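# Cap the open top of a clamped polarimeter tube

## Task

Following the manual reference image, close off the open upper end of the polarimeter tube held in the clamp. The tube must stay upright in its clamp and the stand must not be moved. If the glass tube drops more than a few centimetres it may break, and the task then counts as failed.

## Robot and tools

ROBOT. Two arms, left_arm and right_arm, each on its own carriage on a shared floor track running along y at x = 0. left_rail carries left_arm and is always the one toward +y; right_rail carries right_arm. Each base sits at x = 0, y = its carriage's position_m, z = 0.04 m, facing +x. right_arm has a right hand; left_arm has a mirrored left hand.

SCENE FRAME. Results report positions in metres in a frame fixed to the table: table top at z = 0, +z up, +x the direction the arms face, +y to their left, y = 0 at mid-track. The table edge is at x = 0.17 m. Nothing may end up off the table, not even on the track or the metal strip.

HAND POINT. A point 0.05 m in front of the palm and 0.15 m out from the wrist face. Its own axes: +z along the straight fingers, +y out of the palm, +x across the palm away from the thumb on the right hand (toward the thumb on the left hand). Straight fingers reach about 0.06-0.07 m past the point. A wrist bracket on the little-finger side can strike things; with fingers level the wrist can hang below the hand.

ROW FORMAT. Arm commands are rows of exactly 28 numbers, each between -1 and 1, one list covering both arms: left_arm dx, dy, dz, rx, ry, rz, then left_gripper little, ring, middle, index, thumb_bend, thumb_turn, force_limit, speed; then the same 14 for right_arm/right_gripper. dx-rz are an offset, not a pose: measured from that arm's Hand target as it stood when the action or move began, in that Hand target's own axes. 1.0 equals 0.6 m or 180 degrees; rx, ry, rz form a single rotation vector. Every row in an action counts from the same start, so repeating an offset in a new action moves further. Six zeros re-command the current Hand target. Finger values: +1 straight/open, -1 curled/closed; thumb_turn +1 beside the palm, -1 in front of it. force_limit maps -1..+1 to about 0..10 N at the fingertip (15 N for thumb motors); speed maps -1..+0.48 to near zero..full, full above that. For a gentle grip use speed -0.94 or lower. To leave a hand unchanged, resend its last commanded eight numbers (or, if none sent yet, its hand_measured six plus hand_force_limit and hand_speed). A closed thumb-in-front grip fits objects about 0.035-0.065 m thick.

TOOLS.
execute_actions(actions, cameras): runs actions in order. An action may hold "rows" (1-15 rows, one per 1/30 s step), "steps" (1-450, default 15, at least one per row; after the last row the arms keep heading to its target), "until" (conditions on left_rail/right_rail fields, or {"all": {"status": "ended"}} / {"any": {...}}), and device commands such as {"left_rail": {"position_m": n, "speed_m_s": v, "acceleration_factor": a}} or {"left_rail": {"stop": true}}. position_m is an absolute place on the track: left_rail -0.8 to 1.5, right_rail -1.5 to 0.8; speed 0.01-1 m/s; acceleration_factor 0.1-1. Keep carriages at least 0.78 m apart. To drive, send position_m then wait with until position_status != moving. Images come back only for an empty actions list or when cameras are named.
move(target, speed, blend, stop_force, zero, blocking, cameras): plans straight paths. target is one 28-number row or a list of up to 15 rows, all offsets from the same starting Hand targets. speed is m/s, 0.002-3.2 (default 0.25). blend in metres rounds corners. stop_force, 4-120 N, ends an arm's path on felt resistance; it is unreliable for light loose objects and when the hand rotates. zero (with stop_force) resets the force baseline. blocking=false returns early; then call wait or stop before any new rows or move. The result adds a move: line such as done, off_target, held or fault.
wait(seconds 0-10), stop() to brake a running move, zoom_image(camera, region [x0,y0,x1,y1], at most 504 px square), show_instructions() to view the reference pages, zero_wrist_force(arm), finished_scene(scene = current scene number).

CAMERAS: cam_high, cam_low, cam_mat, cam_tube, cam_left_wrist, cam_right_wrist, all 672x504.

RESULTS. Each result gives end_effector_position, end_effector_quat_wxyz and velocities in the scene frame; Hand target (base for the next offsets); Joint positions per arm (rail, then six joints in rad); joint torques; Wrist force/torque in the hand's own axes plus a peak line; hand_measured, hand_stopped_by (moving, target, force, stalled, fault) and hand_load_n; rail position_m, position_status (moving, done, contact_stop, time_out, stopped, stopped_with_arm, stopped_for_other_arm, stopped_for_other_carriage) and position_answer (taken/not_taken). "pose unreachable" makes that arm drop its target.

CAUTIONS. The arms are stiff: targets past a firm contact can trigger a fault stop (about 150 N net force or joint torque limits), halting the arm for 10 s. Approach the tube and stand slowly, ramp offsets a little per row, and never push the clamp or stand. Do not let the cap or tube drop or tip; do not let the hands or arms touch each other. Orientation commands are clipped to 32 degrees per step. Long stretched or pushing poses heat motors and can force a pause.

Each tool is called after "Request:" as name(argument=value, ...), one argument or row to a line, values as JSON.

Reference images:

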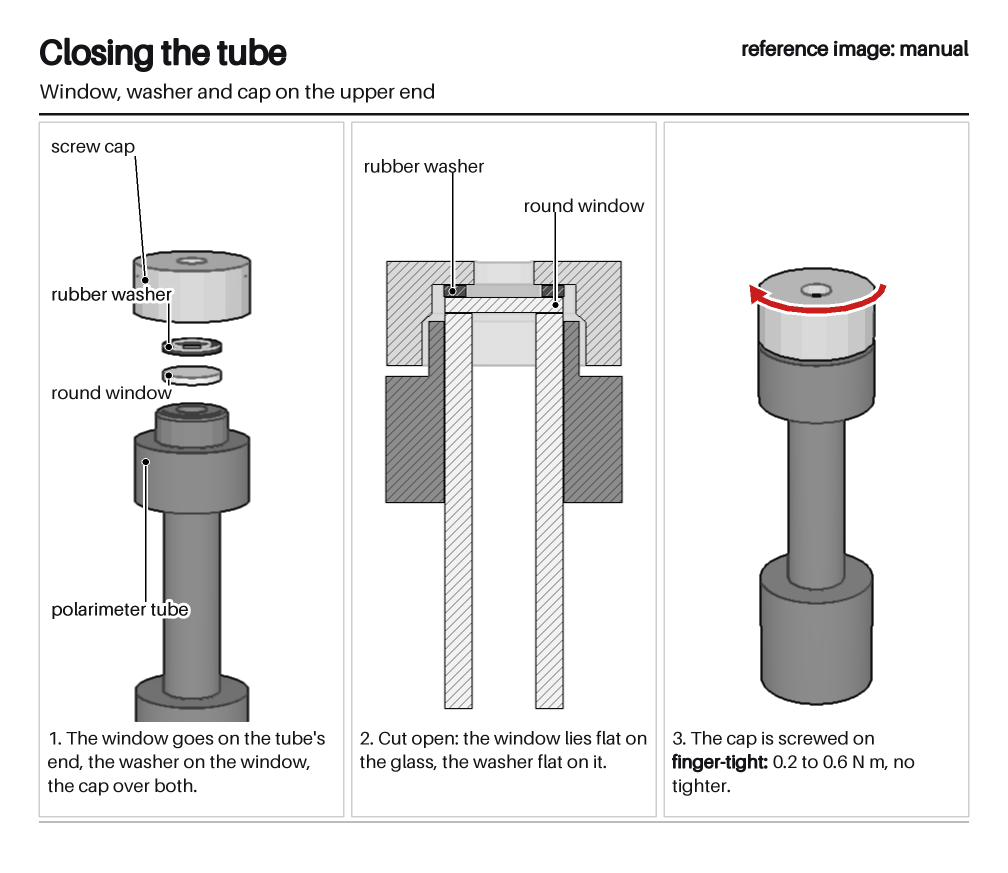

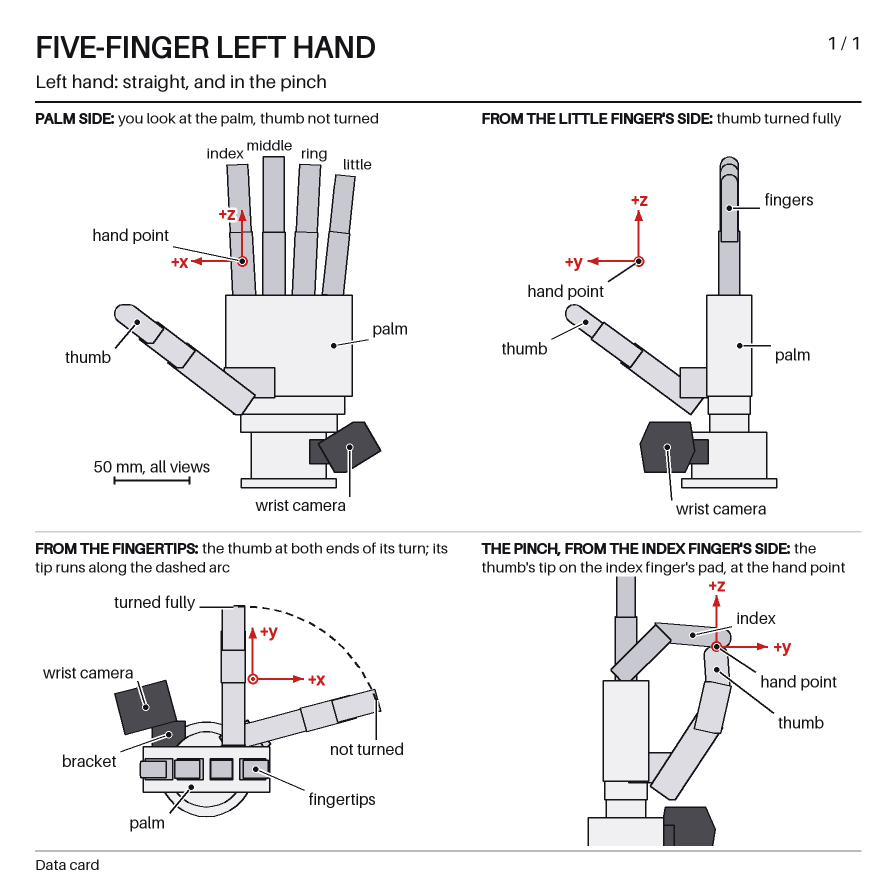

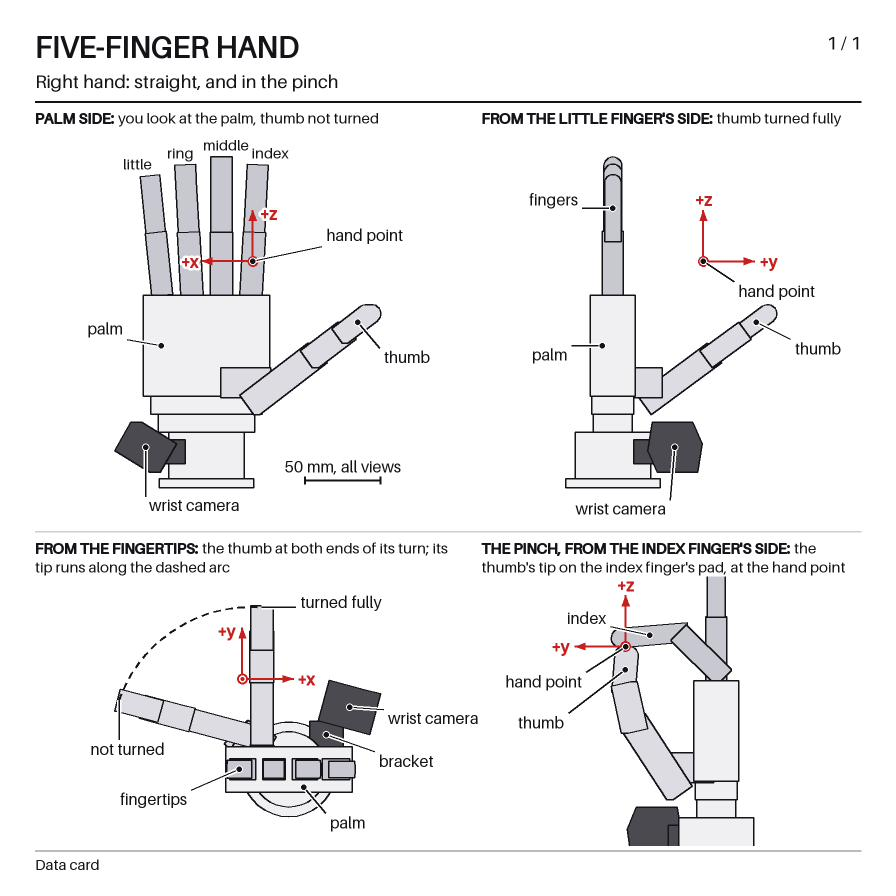

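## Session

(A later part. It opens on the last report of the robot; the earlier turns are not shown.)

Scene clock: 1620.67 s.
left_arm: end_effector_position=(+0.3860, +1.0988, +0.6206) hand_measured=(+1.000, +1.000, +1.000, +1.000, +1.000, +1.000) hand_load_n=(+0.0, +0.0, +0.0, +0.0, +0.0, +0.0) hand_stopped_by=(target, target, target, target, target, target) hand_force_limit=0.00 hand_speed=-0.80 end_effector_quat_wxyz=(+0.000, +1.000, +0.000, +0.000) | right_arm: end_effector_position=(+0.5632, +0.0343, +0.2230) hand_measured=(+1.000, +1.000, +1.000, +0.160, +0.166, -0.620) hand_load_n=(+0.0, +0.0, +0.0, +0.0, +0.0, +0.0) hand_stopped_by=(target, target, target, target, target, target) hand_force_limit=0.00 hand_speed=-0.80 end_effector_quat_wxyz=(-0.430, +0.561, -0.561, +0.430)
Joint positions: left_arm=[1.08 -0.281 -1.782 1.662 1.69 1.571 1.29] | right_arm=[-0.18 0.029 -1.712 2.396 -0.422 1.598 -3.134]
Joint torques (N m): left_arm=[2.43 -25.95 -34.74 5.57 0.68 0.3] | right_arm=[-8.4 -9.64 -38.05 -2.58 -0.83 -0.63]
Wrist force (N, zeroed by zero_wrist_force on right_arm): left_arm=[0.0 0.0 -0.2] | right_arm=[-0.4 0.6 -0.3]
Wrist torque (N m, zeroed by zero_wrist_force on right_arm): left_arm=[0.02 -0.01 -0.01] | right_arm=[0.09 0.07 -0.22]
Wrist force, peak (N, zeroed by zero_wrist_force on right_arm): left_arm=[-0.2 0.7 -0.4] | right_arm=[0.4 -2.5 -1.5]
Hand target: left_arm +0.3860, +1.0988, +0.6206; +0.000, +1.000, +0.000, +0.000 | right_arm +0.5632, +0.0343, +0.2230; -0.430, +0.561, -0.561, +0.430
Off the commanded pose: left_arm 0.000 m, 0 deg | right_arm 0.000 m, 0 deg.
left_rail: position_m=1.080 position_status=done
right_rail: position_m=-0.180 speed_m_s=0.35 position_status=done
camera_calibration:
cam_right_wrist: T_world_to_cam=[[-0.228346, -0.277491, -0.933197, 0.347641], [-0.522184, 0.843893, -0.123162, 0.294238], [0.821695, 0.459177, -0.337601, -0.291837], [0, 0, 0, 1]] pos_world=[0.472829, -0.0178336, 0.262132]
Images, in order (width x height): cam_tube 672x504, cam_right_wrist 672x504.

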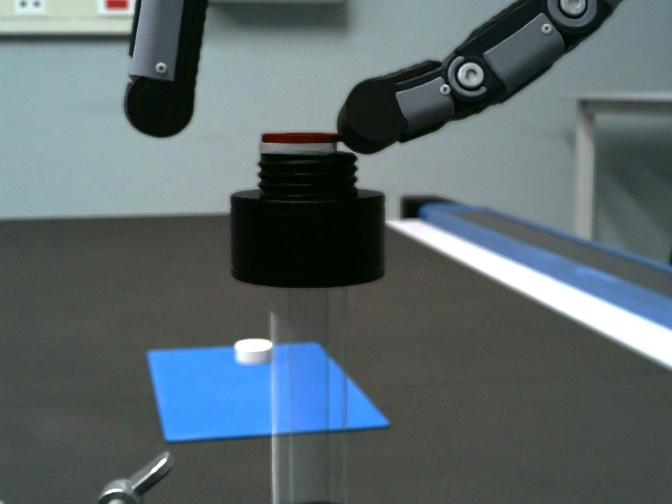

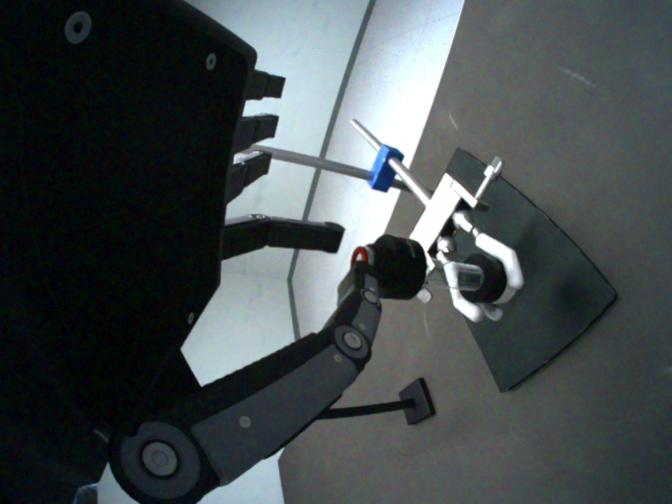

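Request:
move(
  target=[0,0,0,0,0,0,1,1,1,1,1,1,0,-0.8,0,0.00173,-0.00644,0,0,0,1,1,1,0.16,0.166,-0.62,0,-0.8],
  speed=0.02,
)

Request:
execute_actions(
  actions=[
    {"rows":[[0,0,0,0,0,0,1,1,1,1,1,1,0,-0.8,0,0,0,0,0,0,1,1,1,0.16,0.166,0.5,0,-0.2]],"steps":60},
  ],
)

Request:
move(
  target=[0,0,0,0,0,0,1,1,1,1,1,1,0,-0.8,0,-0.00682,0.02544,0,0,0,1,1,1,0.16,0.166,0.5,0,-0.2],
  speed=0.05,
)

Request:
execute_actions(
  actions=[
    {"rows":[[0,0,0,0,0,0,1,1,1,1,1,1,0,-0.8,0,0,0,0,0,0,1,1,1,-0.074,0.166,0.5,0,-0.8]],"steps":60},
  ],
  cameras=["cam_tube","cam_right_wrist"],
)

Request:
zoom_image(
  camera="cam_tube",
  region=[200, 80, 380, 200],
)

Request:
zoom_image(
  camera="cam_right_wrist",
  region=[320, 210, 420, 300],
)

Scene clock: 1650.77 s.
left_arm: end_effector_position=(+0.3860, +1.0988, +0.6206) hand_measured=(+1.000, +1.000, +1.000, +1.000, +1.000, +1.000) hand_load_n=(+0.0, +0.0, +0.0, +0.0, +0.0, +0.0) hand_stopped_by=(target, target, target, target, target, target) hand_force_limit=0.00 hand_speed=-0.80 end_effector_quat_wxyz=(+0.000, +1.000, +0.000, +0.000) | right_arm: end_effector_position=(+0.5594, +0.0342, +0.2230) hand_measured=(+1.000, +1.000, +1.000, +0.160, +0.166, -0.620) hand_load_n=(+0.0, +0.0, +0.0, +0.0, +0.0, +0.0) hand_stopped_by=(target, target, target, target, target, target) hand_force_limit=0.00 hand_speed=-0.80 end_effector_quat_wxyz=(-0.430, +0.561, -0.561, +0.430)
Joint positions: left_arm=[1.08 -0.281 -1.782 1.662 1.69 1.571 1.29] | right_arm=[-0.18 0.029 -1.719 2.401 -0.42 1.599 -3.134]
Joint torques (N m): left_arm=[-0.99 -26.05 -33.81 5.23 0.53 -0.07] | right_arm=[15.4 -32.08 -26.34 1.88 3.93 2.42]
Wrist force (N, zeroed by zero_wrist_force on right_arm): left_arm=[0.3 0.1 -0.2] | right_arm=[-0.8 0.9 -0.5]
Wrist torque (N m, zeroed by zero_wrist_force on right_arm): left_arm=[0.03 -0.06 0.00] | right_arm=[0.14 0.13 -0.23]
Wrist force, peak (N, zeroed by zero_wrist_force on right_arm): left_arm=[-0.5 0.7 -0.4] | right_arm=[-0.9 1.1 -0.5]
Hand target: left_arm +0.3860, +1.0988, +0.6206; +0.000, +1.000, +0.000, +0.000 | right_arm +0.5592, +0.0343, +0.2230; -0.430, +0.561, -0.561, +0.430
Off the commanded pose: left_arm 0.000 m, 0 deg | right_arm 0.000 m, 0 deg.
left_rail: position_m=1.080 position_status=done
right_rail: position_m=-0.180 speed_m_s=0.35 position_status=done
move: done

Scene clock: 1652.97 s.
left_arm: end_effector_position=(+0.3860, +1.0988, +0.6206) hand_measured=(+1.000, +1.000, +1.000, +1.000, +1.000, +1.000) hand_load_n=(+0.0, +0.0, +0.0, +0.0, +0.0, +0.0) hand_stopped_by=(target, target, target, target, target, target) hand_force_limit=0.00 hand_speed=-0.80 end_effector_quat_wxyz=(+0.000, +1.000, +0.000, +0.000) | right_arm: end_effector_position=(+0.5592, +0.0343, +0.2230) hand_measured=(+1.000, +1.000, +1.000, +0.160, +0.166, +0.500) hand_load_n=(+0.0, +0.0, +0.0, +0.0, +0.0, +0.0) hand_stopped_by=(target, target, target, target, target, target) hand_force_limit=0.00 hand_speed=-0.20 end_effector_quat_wxyz=(-0.430, +0.561, -0.561, +0.430)
Joint positions: left_arm=[1.08 -0.281 -1.782 1.662 1.69 1.571 1.29] | right_arm=[-0.18 0.029 -1.719 2.402 -0.42 1.599 -3.134]
Joint torques (N m): left_arm=[2.79 -26.6 -34.42 5.61 0.69 -0.06] | right_arm=[15.2 -32.59 -27.4 1.98 2.11 2.46]
Wrist force (N, zeroed by zero_wrist_force on right_arm): left_arm=[-0.3 0.3 -0.3] | right_arm=[-0.7 0.8 -0.1]
Wrist torque (N m, zeroed by zero_wrist_force on right_arm): left_arm=[0.06 0.03 -0.03] | right_arm=[0.09 0.09 -0.23]
Wrist force, peak (N, zeroed by zero_wrist_force on right_arm): left_arm=[-0.3 0.5 -0.6] | right_arm=[-1.1 0.4 -0.4]
Hand target: left_arm +0.3860, +1.0988, +0.6206; +0.000, +1.000, +0.000, +0.000 | right_arm +0.5592, +0.0343, +0.2230; -0.430, +0.561, -0.561, +0.430
Off the commanded pose: left_arm 0.000 m, 0 deg | right_arm 0.000 m, 0 deg.
left_rail: position_m=1.080 position_status=done
right_rail: position_m=-0.180 speed_m_s=0.35 position_status=done

Scene clock: 1653.83 s.
left_arm: end_effector_position=(+0.3860, +1.0988, +0.6206) hand_measured=(+1.000, +1.000, +1.000, +1.000, +1.000, +1.000) hand_load_n=(+0.0, +0.0, +0.0, +0.0, +0.0, +0.0) hand_stopped_by=(target, target, target, target, target, target) hand_force_limit=0.00 hand_speed=-0.80 end_effector_quat_wxyz=(+0.000, +1.000, +0.000, +0.000) | right_arm: end_effector_position=(+0.5747, +0.0343, +0.2230) hand_measured=(+1.000, +1.000, +1.000, +0.160, +0.166, +0.500) hand_load_n=(+0.0, +0.0, +0.0, +0.0, +0.0, +0.0) hand_stopped_by=(target, target, target, target, target, target) hand_force_limit=0.00 hand_speed=-0.20 end_effector_quat_wxyz=(-0.430, +0.561, -0.561, +0.430)
Joint positions: left_arm=[1.08 -0.281 -1.782 1.662 1.69 1.571 1.29] | right_arm=[-0.18 0.028 -1.691 2.378 -0.425 1.597 -3.135]
Joint torques (N m): left_arm=[2.38 -26.97 -34.03 5.98 0.62 -0.02] | right_arm=[-14.91 -4.22 -46.87 -3.46 -2.87 -2.52]
Wrist force (N, zeroed by zero_wrist_force on right_arm): left_arm=[0.3 0.4 -0.1] | right_arm=[-0.6 0.5 -0.3]
Wrist torque (N m, zeroed by zero_wrist_force on right_arm): left_arm=[0.08 -0.06 -0.01] | right_arm=[0.06 0.09 -0.20]
Wrist force, peak (N, zeroed by zero_wrist_force on right_arm): left_arm=[-0.1 0.5 -0.4] | right_arm=[-0.9 0.6 -0.5]
Hand target: left_arm +0.3860, +1.0988, +0.6206; +0.000, +1.000, +0.000, +0.000 | right_arm +0.5750, +0.0343, +0.2230; -0.430, +0.561, -0.561, +0.430
Off the commanded pose: left_arm 0.000 m, 0 deg | right_arm 0.000 m, 0 deg.
left_rail: position_m=1.080 position_status=done
right_rail: position_m=-0.180 speed_m_s=0.35 position_status=done
move: done

Scene clock: 1656.03 s.
left_arm: end_effector_position=(+0.3860, +1.0988, +0.6206) hand_measured=(+1.000, +1.000, +1.000, +1.000, +1.000, +1.000) hand_load_n=(+0.0, +0.0, +0.0, +0.0, +0.0, +0.0) hand_stopped_by=(target, target, target, target, target, target) hand_force_limit=0.00 hand_speed=-0.80 end_effector_quat_wxyz=(+0.000, +1.000, +0.000, +0.000) | right_arm: end_effector_position=(+0.5750, +0.0343, +0.2230) hand_measured=(+1.000, +1.000, +1.000, -0.074, +0.166, +0.500) hand_load_n=(+0.0, +0.0, +0.0, +0.0, +0.0, +0.0) hand_stopped_by=(target, target, target, target, target, target) hand_force_limit=0.00 hand_speed=-0.80 end_effector_quat_wxyz=(-0.430, +0.561, -0.561, +0.430)
Joint positions: left_arm=[1.08 -0.281 -1.782 1.662 1.69 1.571 1.29] | right_arm=[-0.18 0.028 -1.69 2.378 -0.426 1.597 -3.135]
Joint torques (N m): left_arm=[-0.01 -27.01 -33.36 5.75 0.61 -0.23] | right_arm=[-13.45 -5.28 -44.92 -3.37 -2.63 -2.6]
Wrist force (N, zeroed by zero_wrist_force on right_arm): left_arm=[-0.1 0.0 0.1] | right_arm=[-0.8 0.7 0.3]
Wrist torque (N m, zeroed by zero_wrist_force on right_arm): left_arm=[0.01 0.00 -0.01] | right_arm=[0.05 0.09 -0.20]
Wrist force, peak (N, zeroed by zero_wrist_force on right_arm): left_arm=[-0.2 0.4 -0.6] | right_arm=[-0.9 1.2 -0.4]
Hand target: left_arm +0.3860, +1.0988, +0.6206; +0.000, +1.000, +0.000, +0.000 | right_arm +0.5750, +0.0343, +0.2230; -0.430, +0.561, -0.561, +0.430
Off the commanded pose: left_arm 0.000 m, 0 deg | right_arm 0.000 m, 0 deg.
left_rail: position_m=1.080 position_status=done
right_rail: position_m=-0.180 speed_m_s=0.35 position_status=done
camera_calibration:
cam_right_wrist: T_world_to_cam=[[-0.228346, -0.277491, -0.933197, 0.350335], [-0.522184, 0.843893, -0.123162, 0.3004], [0.821695, 0.459177, -0.337601, -0.301533], [0, 0, 0, 1]] pos_world=[0.484629, -0.0178336, 0.262132]
Images, in order (width x height): cam_tube 672x504, cam_right_wrist 672x504.

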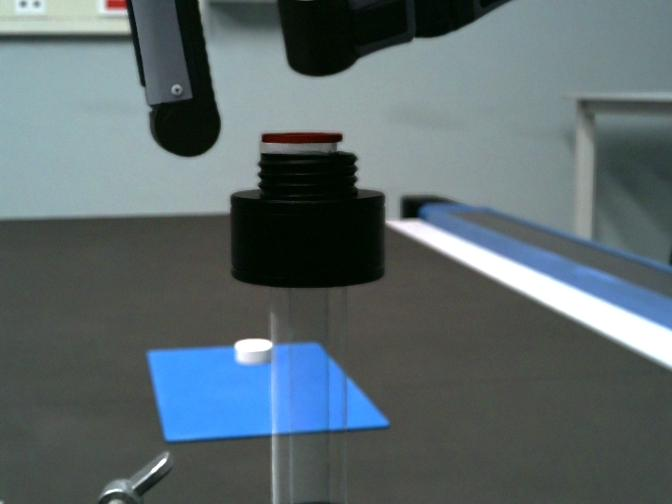

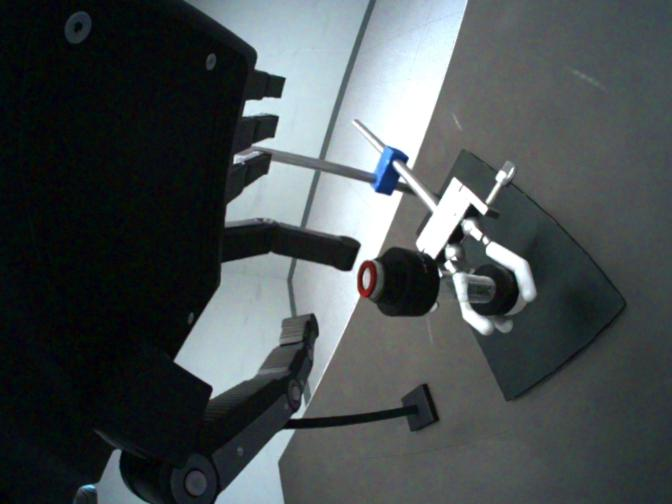

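Scaled by 2.800 from the camera's 672x504 image, which has a finer 960x720 frame.

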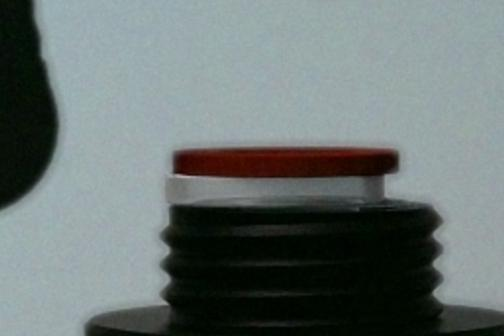

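Scaled by 5.040 from the camera's 672x504 image, which has a finer 960x720 frame.

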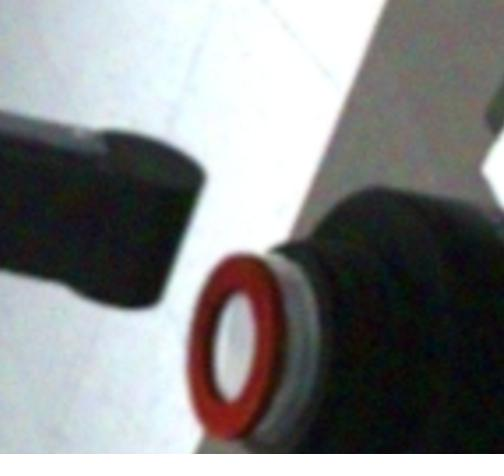

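Request:
move(
  target=[
    [0,0,0,0,0,0,1,1,1,1,1,1,0,-0.8,0,0.00259,-0.00966,0,0,0,1,1,1,-0.074,0.166,0.5,0,-0.2],
    [0,0,0,0,0,0,1,1,1,1,1,1,0,-0.8,0,0.00389,-0.01449,0,0,0,1,1,1,-0.074,0.166,0.5,0,-0.2],
  ],
  speed=[0.02,0.006],
  cameras=["cam_tube","cam_right_wrist"],
)

Request:
zoom_image(
  camera="cam_tube",
  region=[240, 80, 380, 200],
)

Request:
zoom_image(
  camera="cam_right_wrist",
  region=[330, 220, 430, 320],
)

Scene clock: 1676.57 s.
left_arm: end_effector_position=(+0.3860, +1.0988, +0.6206) hand_measured=(+1.000, +1.000, +1.000, +1.000, +1.000, +1.000) hand_load_n=(+0.0, +0.0, +0.0, +0.0, +0.0, +0.0) hand_stopped_by=(target, target, target, target, target, target) hand_force_limit=0.00 hand_speed=-0.80 end_effector_quat_wxyz=(+0.000, +1.000, +0.000, +0.000) | right_arm: end_effector_position=(+0.5661, +0.0343, +0.2230) hand_measured=(+1.000, +1.000, +1.000, -0.074, +0.166, +0.500) hand_load_n=(+0.0, +0.0, +0.0, +0.0, +0.0, +0.0) hand_stopped_by=(target, target, target, target, target, target) hand_force_limit=0.00 hand_speed=-0.20 end_effector_quat_wxyz=(-0.430, +0.561, -0.561, +0.430)
Joint positions: left_arm=[1.08 -0.281 -1.782 1.662 1.69 1.571 1.29] | right_arm=[-0.18 0.028 -1.706 2.391 -0.423 1.598 -3.134]
Joint torques (N m): left_arm=[-0.07 -26.41 -33.78 5.67 0.88 -0.35] | right_arm=[15.25 -33.24 -28.12 1.89 3.64 1.7]
Wrist force (N, zeroed by zero_wrist_force on right_arm): left_arm=[0.1 0.1 -0.4] | right_arm=[-1.0 0.3 0.0]
Wrist torque (N m, zeroed by zero_wrist_force on right_arm): left_arm=[0.04 -0.05 -0.01] | right_arm=[0.02 0.14 -0.22]
Wrist force, peak (N, zeroed by zero_wrist_force on right_arm): left_arm=[-0.2 0.5 -0.5] | right_arm=[-1.0 0.9 -0.4]
Hand target: left_arm +0.3860, +1.0988, +0.6206; +0.000, +1.000, +0.000, +0.000 | right_arm +0.5660, +0.0343, +0.2230; -0.430, +0.561, -0.561, +0.430
Off the commanded pose: left_arm 0.000 m, 0 deg | right_arm 0.000 m, 0 deg.
left_rail: position_m=1.080 position_status=done
right_rail: position_m=-0.180 speed_m_s=0.35 position_status=done
move: done
camera_calibration:
cam_right_wrist: T_world_to_cam=[[-0.228346, -0.277491, -0.933197, 0.348326], [-0.522184, 0.843893, -0.123162, 0.295805], [0.821695, 0.459177, -0.337601, -0.294302], [0, 0, 0, 1]] pos_world=[0.475829, -0.0178336, 0.262132]
Images, in order (width x height): cam_tube 672x504, cam_right_wrist 672x504.

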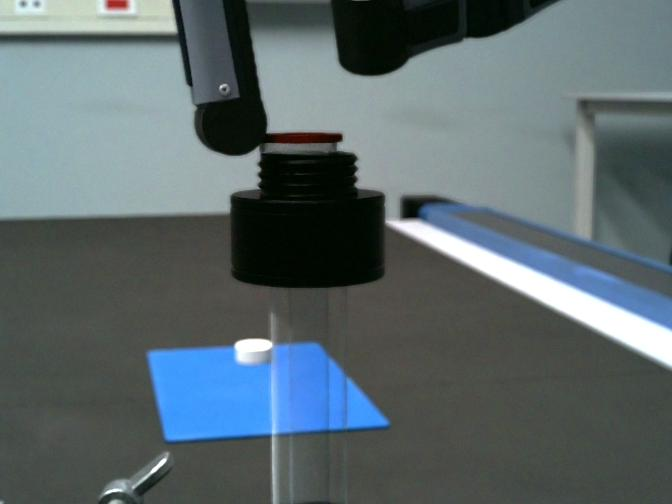

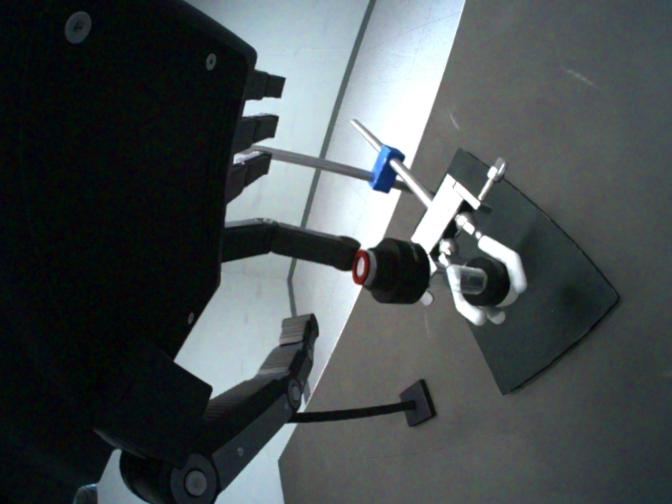

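Scaled by 3.600 from the camera's 672x504 image, which has a finer 960x720 frame.

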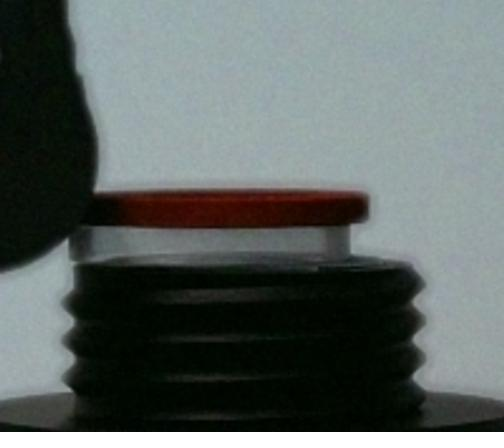

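Scaled by 5.040 from the camera's 672x504 image, which has a finer 960x720 frame.

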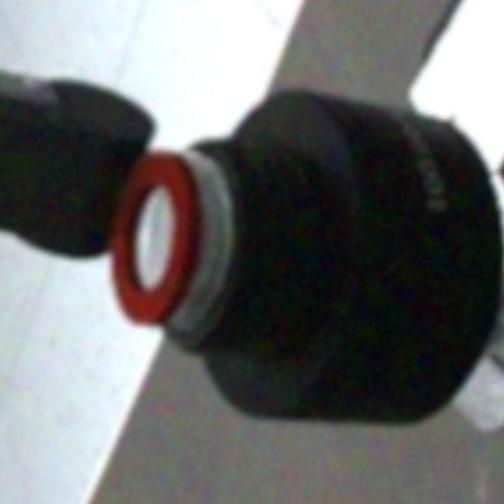

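Request:
move(
  target=[
    [0,0,0,0,0,0,1,1,1,1,1,1,0,-0.8,0,-0.00086,0.00322,0,0,0,1,1,1,-0.074,0.166,0.5,0,-0.2],
    [0,0,0,0,0,0,1,1,1,1,1,1,0,-0.8,0,0.00252,0.00413,0,0,0,1,1,1,-0.074,0.166,0.5,0,-0.2],
  ],
  speed=[0.02,0.02],
)

Request:
move(
  target=[0,0,0,0,0,0,1,1,1,1,1,1,0,-0.8,0,0.00142,-0.00531,0,0,0,1,1,1,-0.074,0.166,0.5,0,-0.2],
  speed=0.004,
  stop_force=4,
  cameras=["cam_tube","cam_right_wrist"],
)

Request:
zoom_image(
  camera="cam_tube",
  region=[240, 80, 380, 200],
)

Request:
zoom_image(
  camera="cam_right_wrist",
  region=[330, 220, 430, 320],
)

Scene clock: 1704.60 s.
left_arm: end_effector_position=(+0.3860, +1.0988, +0.6206) hand_measured=(+1.000, +1.000, +1.000, +1.000, +1.000, +1.000) hand_load_n=(+0.0, +0.0, +0.0, +0.0, -0.5, +0.0) hand_stopped_by=(target, target, target, target, target, target) hand_force_limit=0.00 hand_speed=-0.80 end_effector_quat_wxyz=(+0.000, +1.000, +0.000, +0.000) | right_arm: end_effector_position=(+0.5680, +0.0343, +0.2210) hand_measured=(+1.000, +1.000, +1.000, -0.074, +0.166, +0.500) hand_load_n=(+0.0, +0.0, +0.0, +0.0, +0.0, +0.0) hand_stopped_by=(target, target, target, target, target, target) hand_force_limit=0.00 hand_speed=-0.20 end_effector_quat_wxyz=(-0.430, +0.561, -0.561, +0.430)
Joint positions: left_arm=[1.08 -0.281 -1.782 1.662 1.69 1.571 1.29] | right_arm=[-0.18 0.028 -1.7 2.391 -0.428 1.598 -3.134]
Joint torques (N m): left_arm=[0.4 -25.88 -34.11 5.36 0.76 0.23] | right_arm=[-12.51 -4.56 -27.22 -3.26 -3 -0.93]
Wrist force (N, zeroed by zero_wrist_force on right_arm): left_arm=[0.0 0.2 -0.4] | right_arm=[-0.5 0.3 0.1]
Wrist torque (N m, zeroed by zero_wrist_force on right_arm): left_arm=[0.06 -0.03 -0.01] | right_arm=[0.00 0.06 -0.20]
Wrist force, peak (N, zeroed by zero_wrist_force on right_arm): left_arm=[0.0 0.1 -0.8] | right_arm=[-1.2 0.7 -0.4]
Hand target: left_arm +0.3860, +1.0988, +0.6206; +0.000, +1.000, +0.000, +0.000 | right_arm +0.5680, +0.0343, +0.2209; -0.430, +0.561, -0.561, +0.430
Off the commanded pose: left_arm 0.000 m, 0 deg | right_arm 0.000 m, 0 deg.
left_rail: position_m=1.080 position_status=done
right_rail: position_m=-0.180 speed_m_s=0.35 position_status=done
move: done

Scene clock: 1706.27 s.
left_arm: end_effector_position=(+0.3860, +1.0988, +0.6206) hand_measured=(+1.000, +1.000, +1.000, +1.000, +1.000, +1.000) hand_load_n=(+0.0, +0.0, +0.0, +0.0, +0.0, +0.0) hand_stopped_by=(target, target, target, target, target, target) hand_force_limit=0.00 hand_speed=-0.80 end_effector_quat_wxyz=(+0.000, +1.000, +0.000, +0.000) | right_arm: end_effector_position=(+0.5647, +0.0343, +0.2209) hand_measured=(+1.000, +1.000, +1.000, -0.074, +0.166, +0.500) hand_load_n=(+0.0, +0.0, +0.0, +0.0, +0.0, +0.0) hand_stopped_by=(target, target, target, target, target, target) hand_force_limit=0.00 hand_speed=-0.20 end_effector_quat_wxyz=(-0.430, +0.561, -0.561, +0.430)
Joint positions: left_arm=[1.08 -0.281 -1.782 1.662 1.69 1.571 1.29] | right_arm=[-0.18 0.029 -1.706 2.396 -0.428 1.598 -3.134]
Joint torques (N m): left_arm=[2.86 -27.35 -34.4 5.63 0.8 0.09] | right_arm=[17.68 -34.2 -25.77 2.1 3.75 2.6]
Wrist force (N, zeroed by zero_wrist_force on right_arm): left_arm=[-0.2 0.1 -0.4] | right_arm=[-0.4 0.5 0.1]
Wrist torque (N m, zeroed by zero_wrist_force on right_arm): left_arm=[0.04 0.00 -0.02] | right_arm=[0.04 0.05 -0.19]
Wrist force, peak (N, zeroed by zero_wrist_force on right_arm): left_arm=[0.0 0.2 -0.7] | right_arm=[-0.8 0.9 -0.3]
Hand target: left_arm +0.3860, +1.0988, +0.6206; +0.000, +1.000, +0.000, +0.000 | right_arm +0.5647, +0.0343, +0.2209; -0.430, +0.561, -0.561, +0.430
Off the commanded pose: left_arm 0.000 m, 0 deg | right_arm 0.000 m, 0 deg.
left_rail: position_m=1.080 position_status=done
right_rail: position_m=-0.180 speed_m_s=0.35 position_status=done
move: done
camera_calibration:
cam_right_wrist: T_world_to_cam=[[-0.228346, -0.277491, -0.933197, 0.346024], [-0.522184, 0.843893, -0.123162, 0.294763], [0.821695, 0.459177, -0.337601, -0.293778], [0, 0, 0, 1]] pos_world=[0.474329, -0.0178336, 0.260032]
Images, in order (width x height): cam_tube 672x504, cam_right_wrist 672x504.

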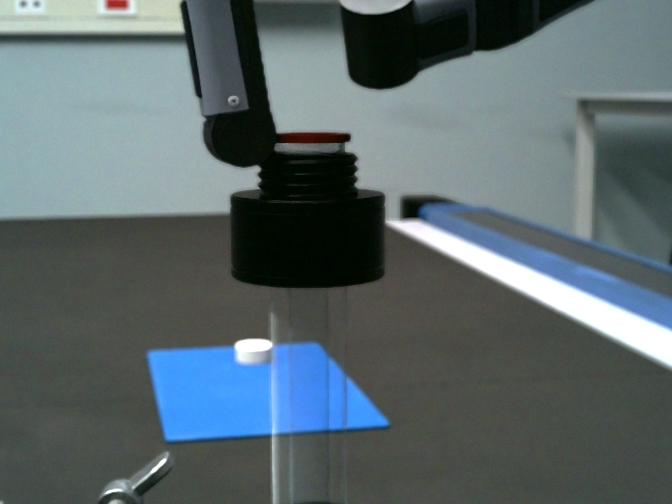

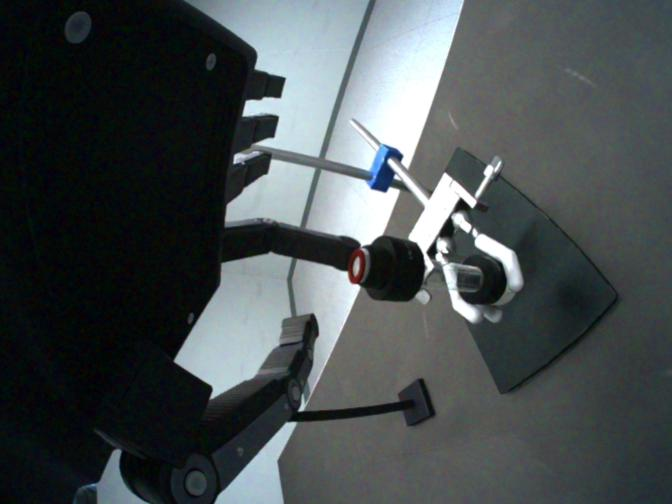

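Scaled by 3.600 from the camera's 672x504 image, which has a finer 960x720 frame.

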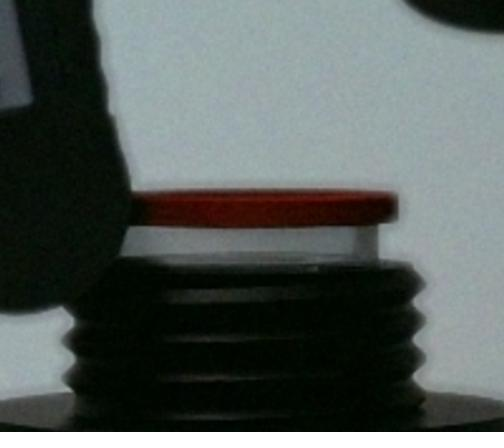

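Scaled by 5.040 from the camera's 672x504 image, which has a finer 960x720 frame.

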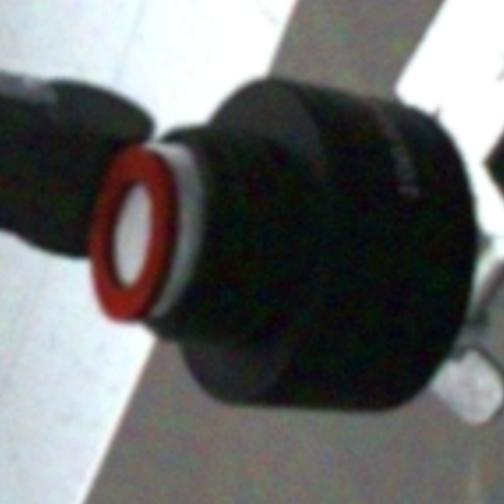

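Request:
move(
  target=[
    [0,0,0,0,0,0,1,1,1,1,1,1,0,-0.8,0,-0.00345,0.01288,0,0,0,1,1,1,-0.074,0.166,0.5,0,-0.2],
    [0,0,0,0,0,0,1,1,1,1,1,1,0,-0.8,0,-0.12,-0.0165,0,0,0,1,1,1,-0.074,0.166,0.5,0,-0.2],
    [0,0,0,0,0,0,1,1,1,1,1,1,0,-0.8,0.0238,-0.1744,-0.2447,0,0,0,1,1,1,-0.074,0.166,0.5,0,-0.2],
  ],
  speed=[0.03,0.15,0.2],
  blend=[0,0.03,0],
)

Request:
execute_actions(
  actions=[
    {"right_rail":{"position_m":-0.858,"speed_m_s":0.5,"acceleration_factor":0.3},"steps":150,"until":{"right_rail":{"position_status":["!=","moving"]}}},
  ],
  cameras=["cam_right_wrist","cam_mat","cam_high"],
)

Request:
zoom_image(
  camera="cam_right_wrist",
  region=[320, 170, 520, 340],
)

Request:
zoom_image(
  camera="cam_mat",
  region=[150, 250, 240, 320],
)

Scene clock: 1837.37 s.
left_arm: end_effector_position=(+0.3860, +1.0988, +0.6206) hand_measured=(+1.000, +1.000, +1.000, +1.000, +1.000, +1.000) hand_load_n=(+0.0, +0.0, +0.0, +0.0, +0.0, +0.0) hand_stopped_by=(target, target, target, target, target, target) hand_force_limit=0.00 hand_speed=-0.80 end_effector_quat_wxyz=(+0.000, +1.000, +0.000, +0.000) | right_arm: end_effector_position=(+0.4501, +0.0200, +0.3599) hand_measured=(+1.000, +1.000, +1.000, -0.074, +0.166, +0.500) hand_load_n=(+0.0, +0.0, +0.0, +0.0, +0.0, +0.0) hand_stopped_by=(target, target, target, target, target, target) hand_force_limit=0.00 hand_speed=-0.20 end_effector_quat_wxyz=(-0.430, +0.561, -0.561, +0.430)
Joint positions: left_arm=[1.08 -0.281 -1.782 1.662 1.69 1.571 1.29] | right_arm=[-0.18 -0.024 -2.119 2.367 0.014 1.548 -3.148]
Joint torques (N m): left_arm=[-0.06 -28.02 -33.54 5.7 0.91 0.15] | right_arm=[-14.4 -12.04 -35.39 2.11 -2.44 -2.87]
Wrist force (N, zeroed by zero_wrist_force on right_arm): left_arm=[-0.1 0.4 -0.4] | right_arm=[-0.4 0.6 0.1]
Wrist torque (N m, zeroed by zero_wrist_force on right_arm): left_arm=[0.08 -0.01 -0.02] | right_arm=[0.05 0.07 0.01]
Wrist force, peak (N, zeroed by zero_wrist_force on right_arm): left_arm=[-0.1 0.6 -0.5] | right_arm=[0.0 0.0 -1.6]
Hand target: left_arm +0.3860, +1.0988, +0.6206; +0.000, +1.000, +0.000, +0.000 | right_arm +0.4500, +0.0200, +0.3600; -0.430, +0.561, -0.561, +0.430
Off the commanded pose: left_arm 0.000 m, 0 deg | right_arm 0.000 m, 0 deg.
left_rail: position_m=1.080 position_status=done
right_rail: position_m=-0.180 speed_m_s=0.35 position_status=done
move: done

Scene clock: 1840.27 s.
left_arm: end_effector_position=(+0.3860, +1.0988, +0.6206) hand_measured=(+1.000, +1.000, +1.000, +1.000, +1.000, +1.000) hand_load_n=(+0.0, +0.0, +0.0, +0.0, +0.0, -0.5) hand_stopped_by=(target, target, target, target, target, target) hand_force_limit=0.00 hand_speed=-0.80 end_effector_quat_wxyz=(+0.000, +1.000, +0.000, +0.000) | right_arm: end_effector_position=(+0.4500, -0.6580, +0.3600) hand_measured=(+1.000, +1.000, +1.000, -0.074, +0.166, +0.500) hand_load_n=(+0.0, +0.0, +0.0, +0.0, +0.0, +0.0) hand_stopped_by=(target, target, target, target, target, target) hand_force_limit=0.00 hand_speed=-0.20 end_effector_quat_wxyz=(-0.430, +0.561, -0.561, +0.430)
Joint positions: left_arm=[1.08 -0.281 -1.782 1.662 1.69 1.571 1.29] | right_arm=[-0.858 -0.024 -2.119 2.367 0.014 1.547 -3.148]
Joint torques (N m): left_arm=[0.61 -27.05 -33.54 5.64 0.63 0.28] | right_arm=[-13.96 -7.12 -42.95 0.92 -2.37 -2.83]
Wrist force (N, zeroed by zero_wrist_force on right_arm): left_arm=[-0.1 0.3 -0.4] | right_arm=[-0.2 0.8 0.0]
Wrist torque (N m, zeroed by zero_wrist_force on right_arm): left_arm=[0.08 -0.01 -0.02] | right_arm=[0.07 0.03 0.03]
Wrist force, peak (N, zeroed by zero_wrist_force on right_arm): left_arm=[-0.3 0.4 -0.7] | right_arm=[-1.3 1.0 0.2]
Hand target: left_arm +0.3860, +1.0988, +0.6206; +0.000, +1.000, +0.000, +0.000 | right_arm +0.4500, -0.6580, +0.3600; -0.430, +0.561, -0.561, +0.430
Off the commanded pose: left_arm 0.000 m, 0 deg | right_arm 0.000 m, 0 deg.
left_rail: position_m=1.080 position_status=done
right_rail: position_m=-0.858 speed_m_s=0.50 position_status=done
camera_calibration:
cam_right_wrist: T_world_to_cam=[[-0.228346, -0.277491, -0.933197, 0.257649], [-0.522184, 0.843893, -0.123162, 0.836292], [0.821695, 0.459177, -0.337601, 0.16527], [0, 0, 0, 1]] pos_world=[0.359729, -0.710134, 0.399232]
Images, in order (width x height): cam_high 672x504, cam_mat 672x504, cam_right_wrist 672x504.

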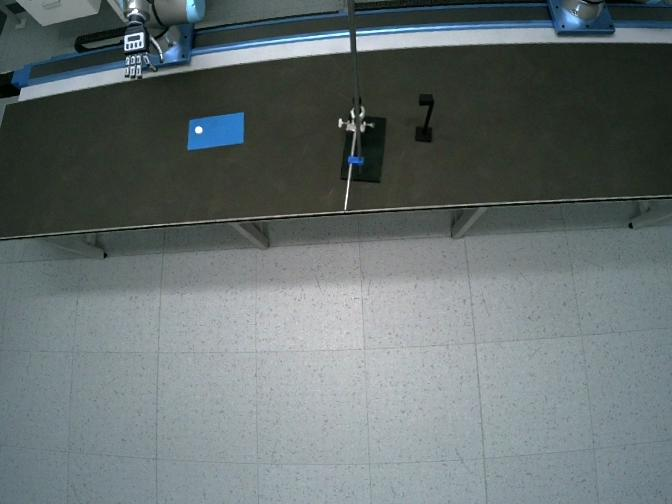

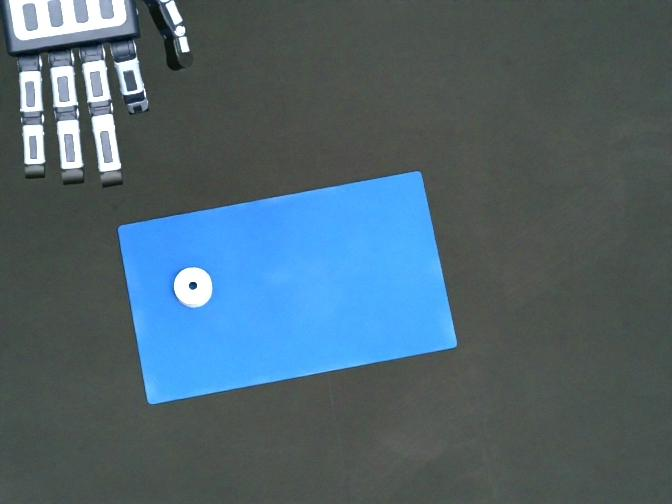

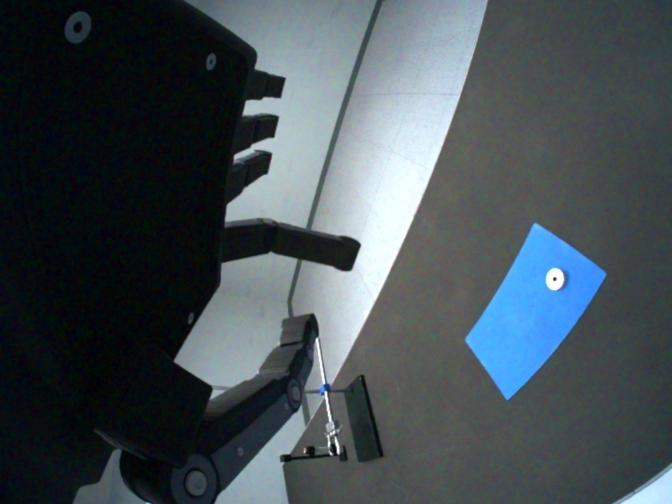

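Scaled by 2.520 from the camera's 672x504 image, which has a finer 960x720 frame.

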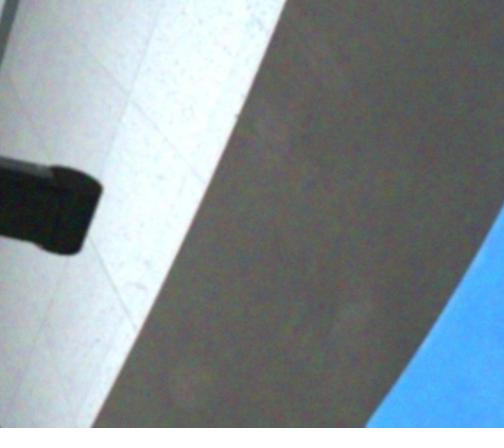

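Scaled by 5.600 from the camera's 672x504 image, which has a finer 960x720 frame.

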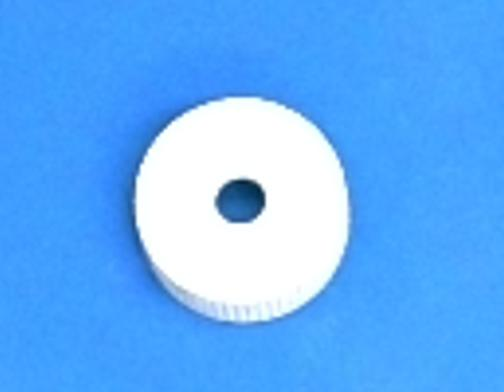

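Request:
move(
  target=[0,0,0,0,0,0,1,1,1,1,1,1,0,-0.8,-0.025,0.3553,0.2195,-0.15,0,0,-1,-1,-1,-0.16,1,-0.62,0,0],
  speed=0.2,
  cameras=["cam_right_wrist","cam_mat"],
)

Request:
zoom_image(
  camera="cam_right_wrist",
  region=[270, 170, 510, 370],
)

Scene clock: 1855.60 s.
left_arm: end_effector_position=(+0.3860, +1.0988, +0.6206) hand_measured=(+1.000, +1.000, +1.000, +1.000, +1.000, +1.000) hand_load_n=(+0.0, +0.0, +0.0, +0.0, -0.5, +0.0) hand_stopped_by=(target, target, target, target, target, target) hand_force_limit=0.00 hand_speed=-0.80 end_effector_quat_wxyz=(+0.000, +1.000, +0.000, +0.000) | right_arm: end_effector_position=(+0.5218, -0.6431, +0.1201) hand_measured=(-1.000, -1.000, -1.000, -0.160, +1.000, -0.620) hand_load_n=(+0.0, +0.0, +0.0, +0.0, +0.0, +0.0) hand_stopped_by=(target, target, target, target, target, target) hand_force_limit=0.00 hand_speed=0.00 end_effector_quat_wxyz=(-0.287, +0.646, -0.646, +0.288)
Joint positions: left_arm=[1.08 -0.281 -1.782 1.662 1.69 1.571 1.29] | right_arm=[-0.858 0.027 -1.506 2.279 -0.04 1.591 -3.124]
Joint torques (N m): left_arm=[1.02 -28.13 -33.71 6.08 0.75 0.17] | right_arm=[17.15 -11.14 -41.38 -1.15 3.78 2.41]
Wrist force (N, zeroed by zero_wrist_force on right_arm): left_arm=[0.2 0.3 0.1] | right_arm=[-0.2 0.2 0.2]
Wrist torque (N m, zeroed by zero_wrist_force on right_arm): left_arm=[0.04 -0.03 0.00] | right_arm=[0.07 0.02 -0.22]
Wrist force, peak (N, zeroed by zero_wrist_force on right_arm): left_arm=[0.1 0.4 -0.8] | right_arm=[-0.4 0.6 1.7]
Hand target: left_arm +0.3860, +1.0988, +0.6206; +0.000, +1.000, +0.000, +0.000 | right_arm +0.5219, -0.6430, +0.1200; -0.287, +0.646, -0.646, +0.287
Off the commanded pose: left_arm 0.000 m, 0 deg | right_arm 0.000 m, 0 deg.
left_rail: position_m=1.080 position_status=done
right_rail: position_m=-0.858 speed_m_s=0.50 position_status=done
move: done
camera_calibration:
cam_right_wrist: T_world_to_cam=[[-0.626939, -0.277545, -0.727953, 0.237633], [-0.521244, 0.843879, 0.12717, 0.801035], [0.579009, 0.459169, -0.67373, 0.185357], [0, 0, 0, 1]] pos_world=[0.459193, -0.695134, 0.195999]
Images, in order (width x height): cam_mat 672x504, cam_right_wrist 672x504.

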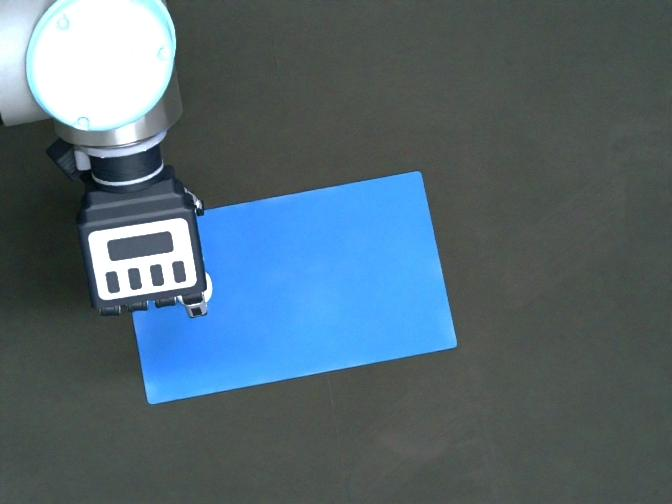

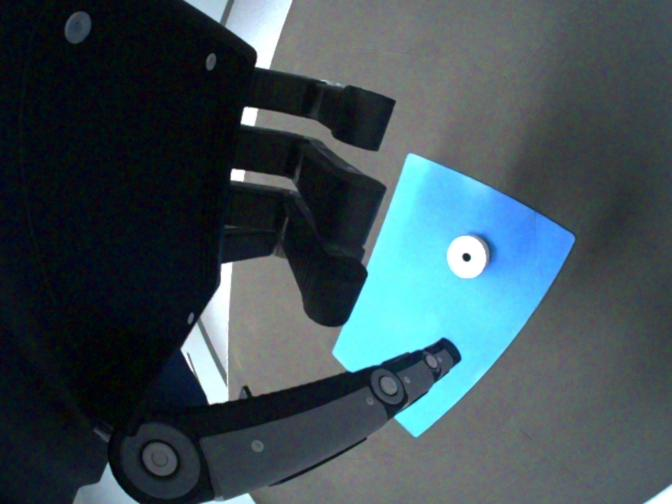

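Scaled by 2.100 from the camera's 672x504 image, which has a finer 960x720 frame.

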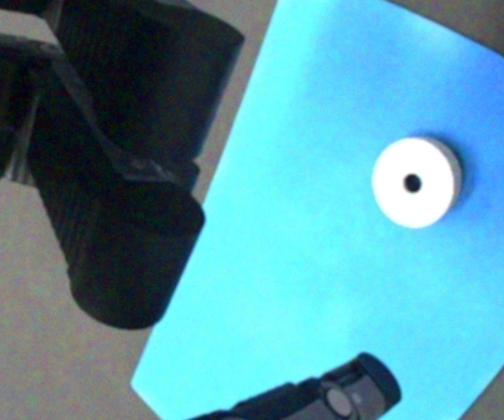

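Request:
move(
  target=[0,0,0,0,0,0,1,1,1,1,1,1,0,-0.8,0,0.0929,0.0836,0,0,0,-1,-1,-1,-0.16,1,-0.62,0,0],
  speed=0.12,
  cameras=["cam_right_wrist"],
)

Request:
zoom_image(
  camera="cam_right_wrist",
  region=[290, 190, 490, 370],
)

Scene clock: 1875.03 s.
left_arm: end_effector_position=(+0.3860, +1.0988, +0.6206) hand_measured=(+1.000, +1.000, +1.000, +1.000, +1.000, +1.000) hand_load_n=(+0.0, +0.0, +0.0, +0.0, +0.0, +0.0) hand_stopped_by=(target, target, target, target, target, target) hand_force_limit=0.00 hand_speed=-0.80 end_effector_quat_wxyz=(+0.000, +1.000, +0.000, +0.000) | right_arm: end_effector_position=(+0.5218, -0.6431, +0.0451) hand_measured=(-1.000, -1.000, -1.000, -0.160, +1.000, -0.620) hand_load_n=(+0.5, +0.0, +0.0, +0.5, +0.0, +0.0) hand_stopped_by=(target, target, target, target, target, target) hand_force_limit=0.00 hand_speed=0.00 end_effector_quat_wxyz=(-0.287, +0.646, -0.646, +0.287)
Joint positions: left_arm=[1.08 -0.281 -1.782 1.662 1.69 1.571 1.29] | right_arm=[-0.858 0.027 -1.38 2.329 -0.215 1.591 -3.124]
Joint torques (N m): left_arm=[0.55 -29.68 -33.38 5.83 0.66 0.41] | right_arm=[16.49 -17.05 -15.67 -0.95 3.71 2.59]
Wrist force (N, zeroed by zero_wrist_force on right_arm): left_arm=[0.0 0.2 -0.3] | right_arm=[-0.5 0.5 0.4]
Wrist torque (N m, zeroed by zero_wrist_force on right_arm): left_arm=[0.06 -0.02 -0.01] | right_arm=[0.11 0.07 -0.21]
Wrist force, peak (N, zeroed by zero_wrist_force on right_arm): left_arm=[0.0 0.2 -0.9] | right_arm=[-0.7 1.1 0.9]
Hand target: left_arm +0.3860, +1.0988, +0.6206; +0.000, +1.000, +0.000, +0.000 | right_arm +0.5218, -0.6430, +0.0450; -0.287, +0.646, -0.646, +0.287
Off the commanded pose: left_arm 0.000 m, 0 deg | right_arm 0.000 m, 0 deg.
left_rail: position_m=1.080 position_status=done
right_rail: position_m=-0.858 speed_m_s=0.50 position_status=done
move: done
camera_calibration:
cam_right_wrist: T_world_to_cam=[[-0.627162, -0.27746, -0.727794, 0.183252], [-0.521169, 0.843894, 0.127385, 0.810509], [0.578836, 0.459194, -0.673861, 0.135008], [0, 0, 0, 1]] pos_world=[0.459193, -0.695134, 0.1211]
Images, in order (width x height): cam_right_wrist 672x504.

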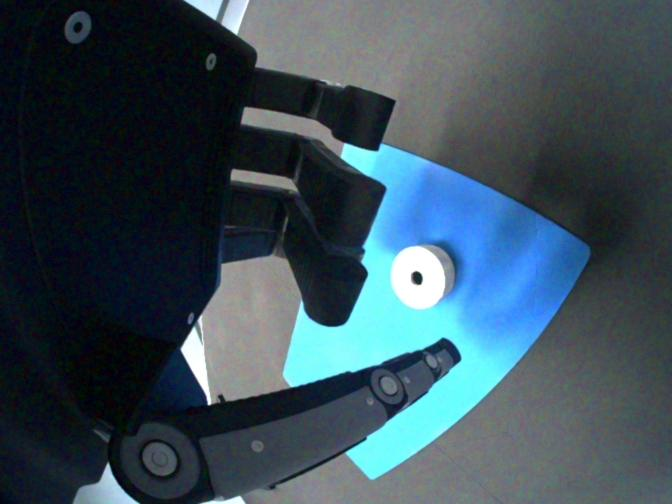

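Scaled by 2.520 from the camera's 672x504 image, which has a finer 960x720 frame.

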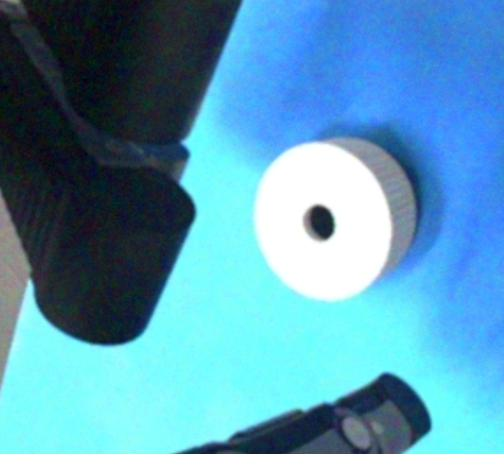

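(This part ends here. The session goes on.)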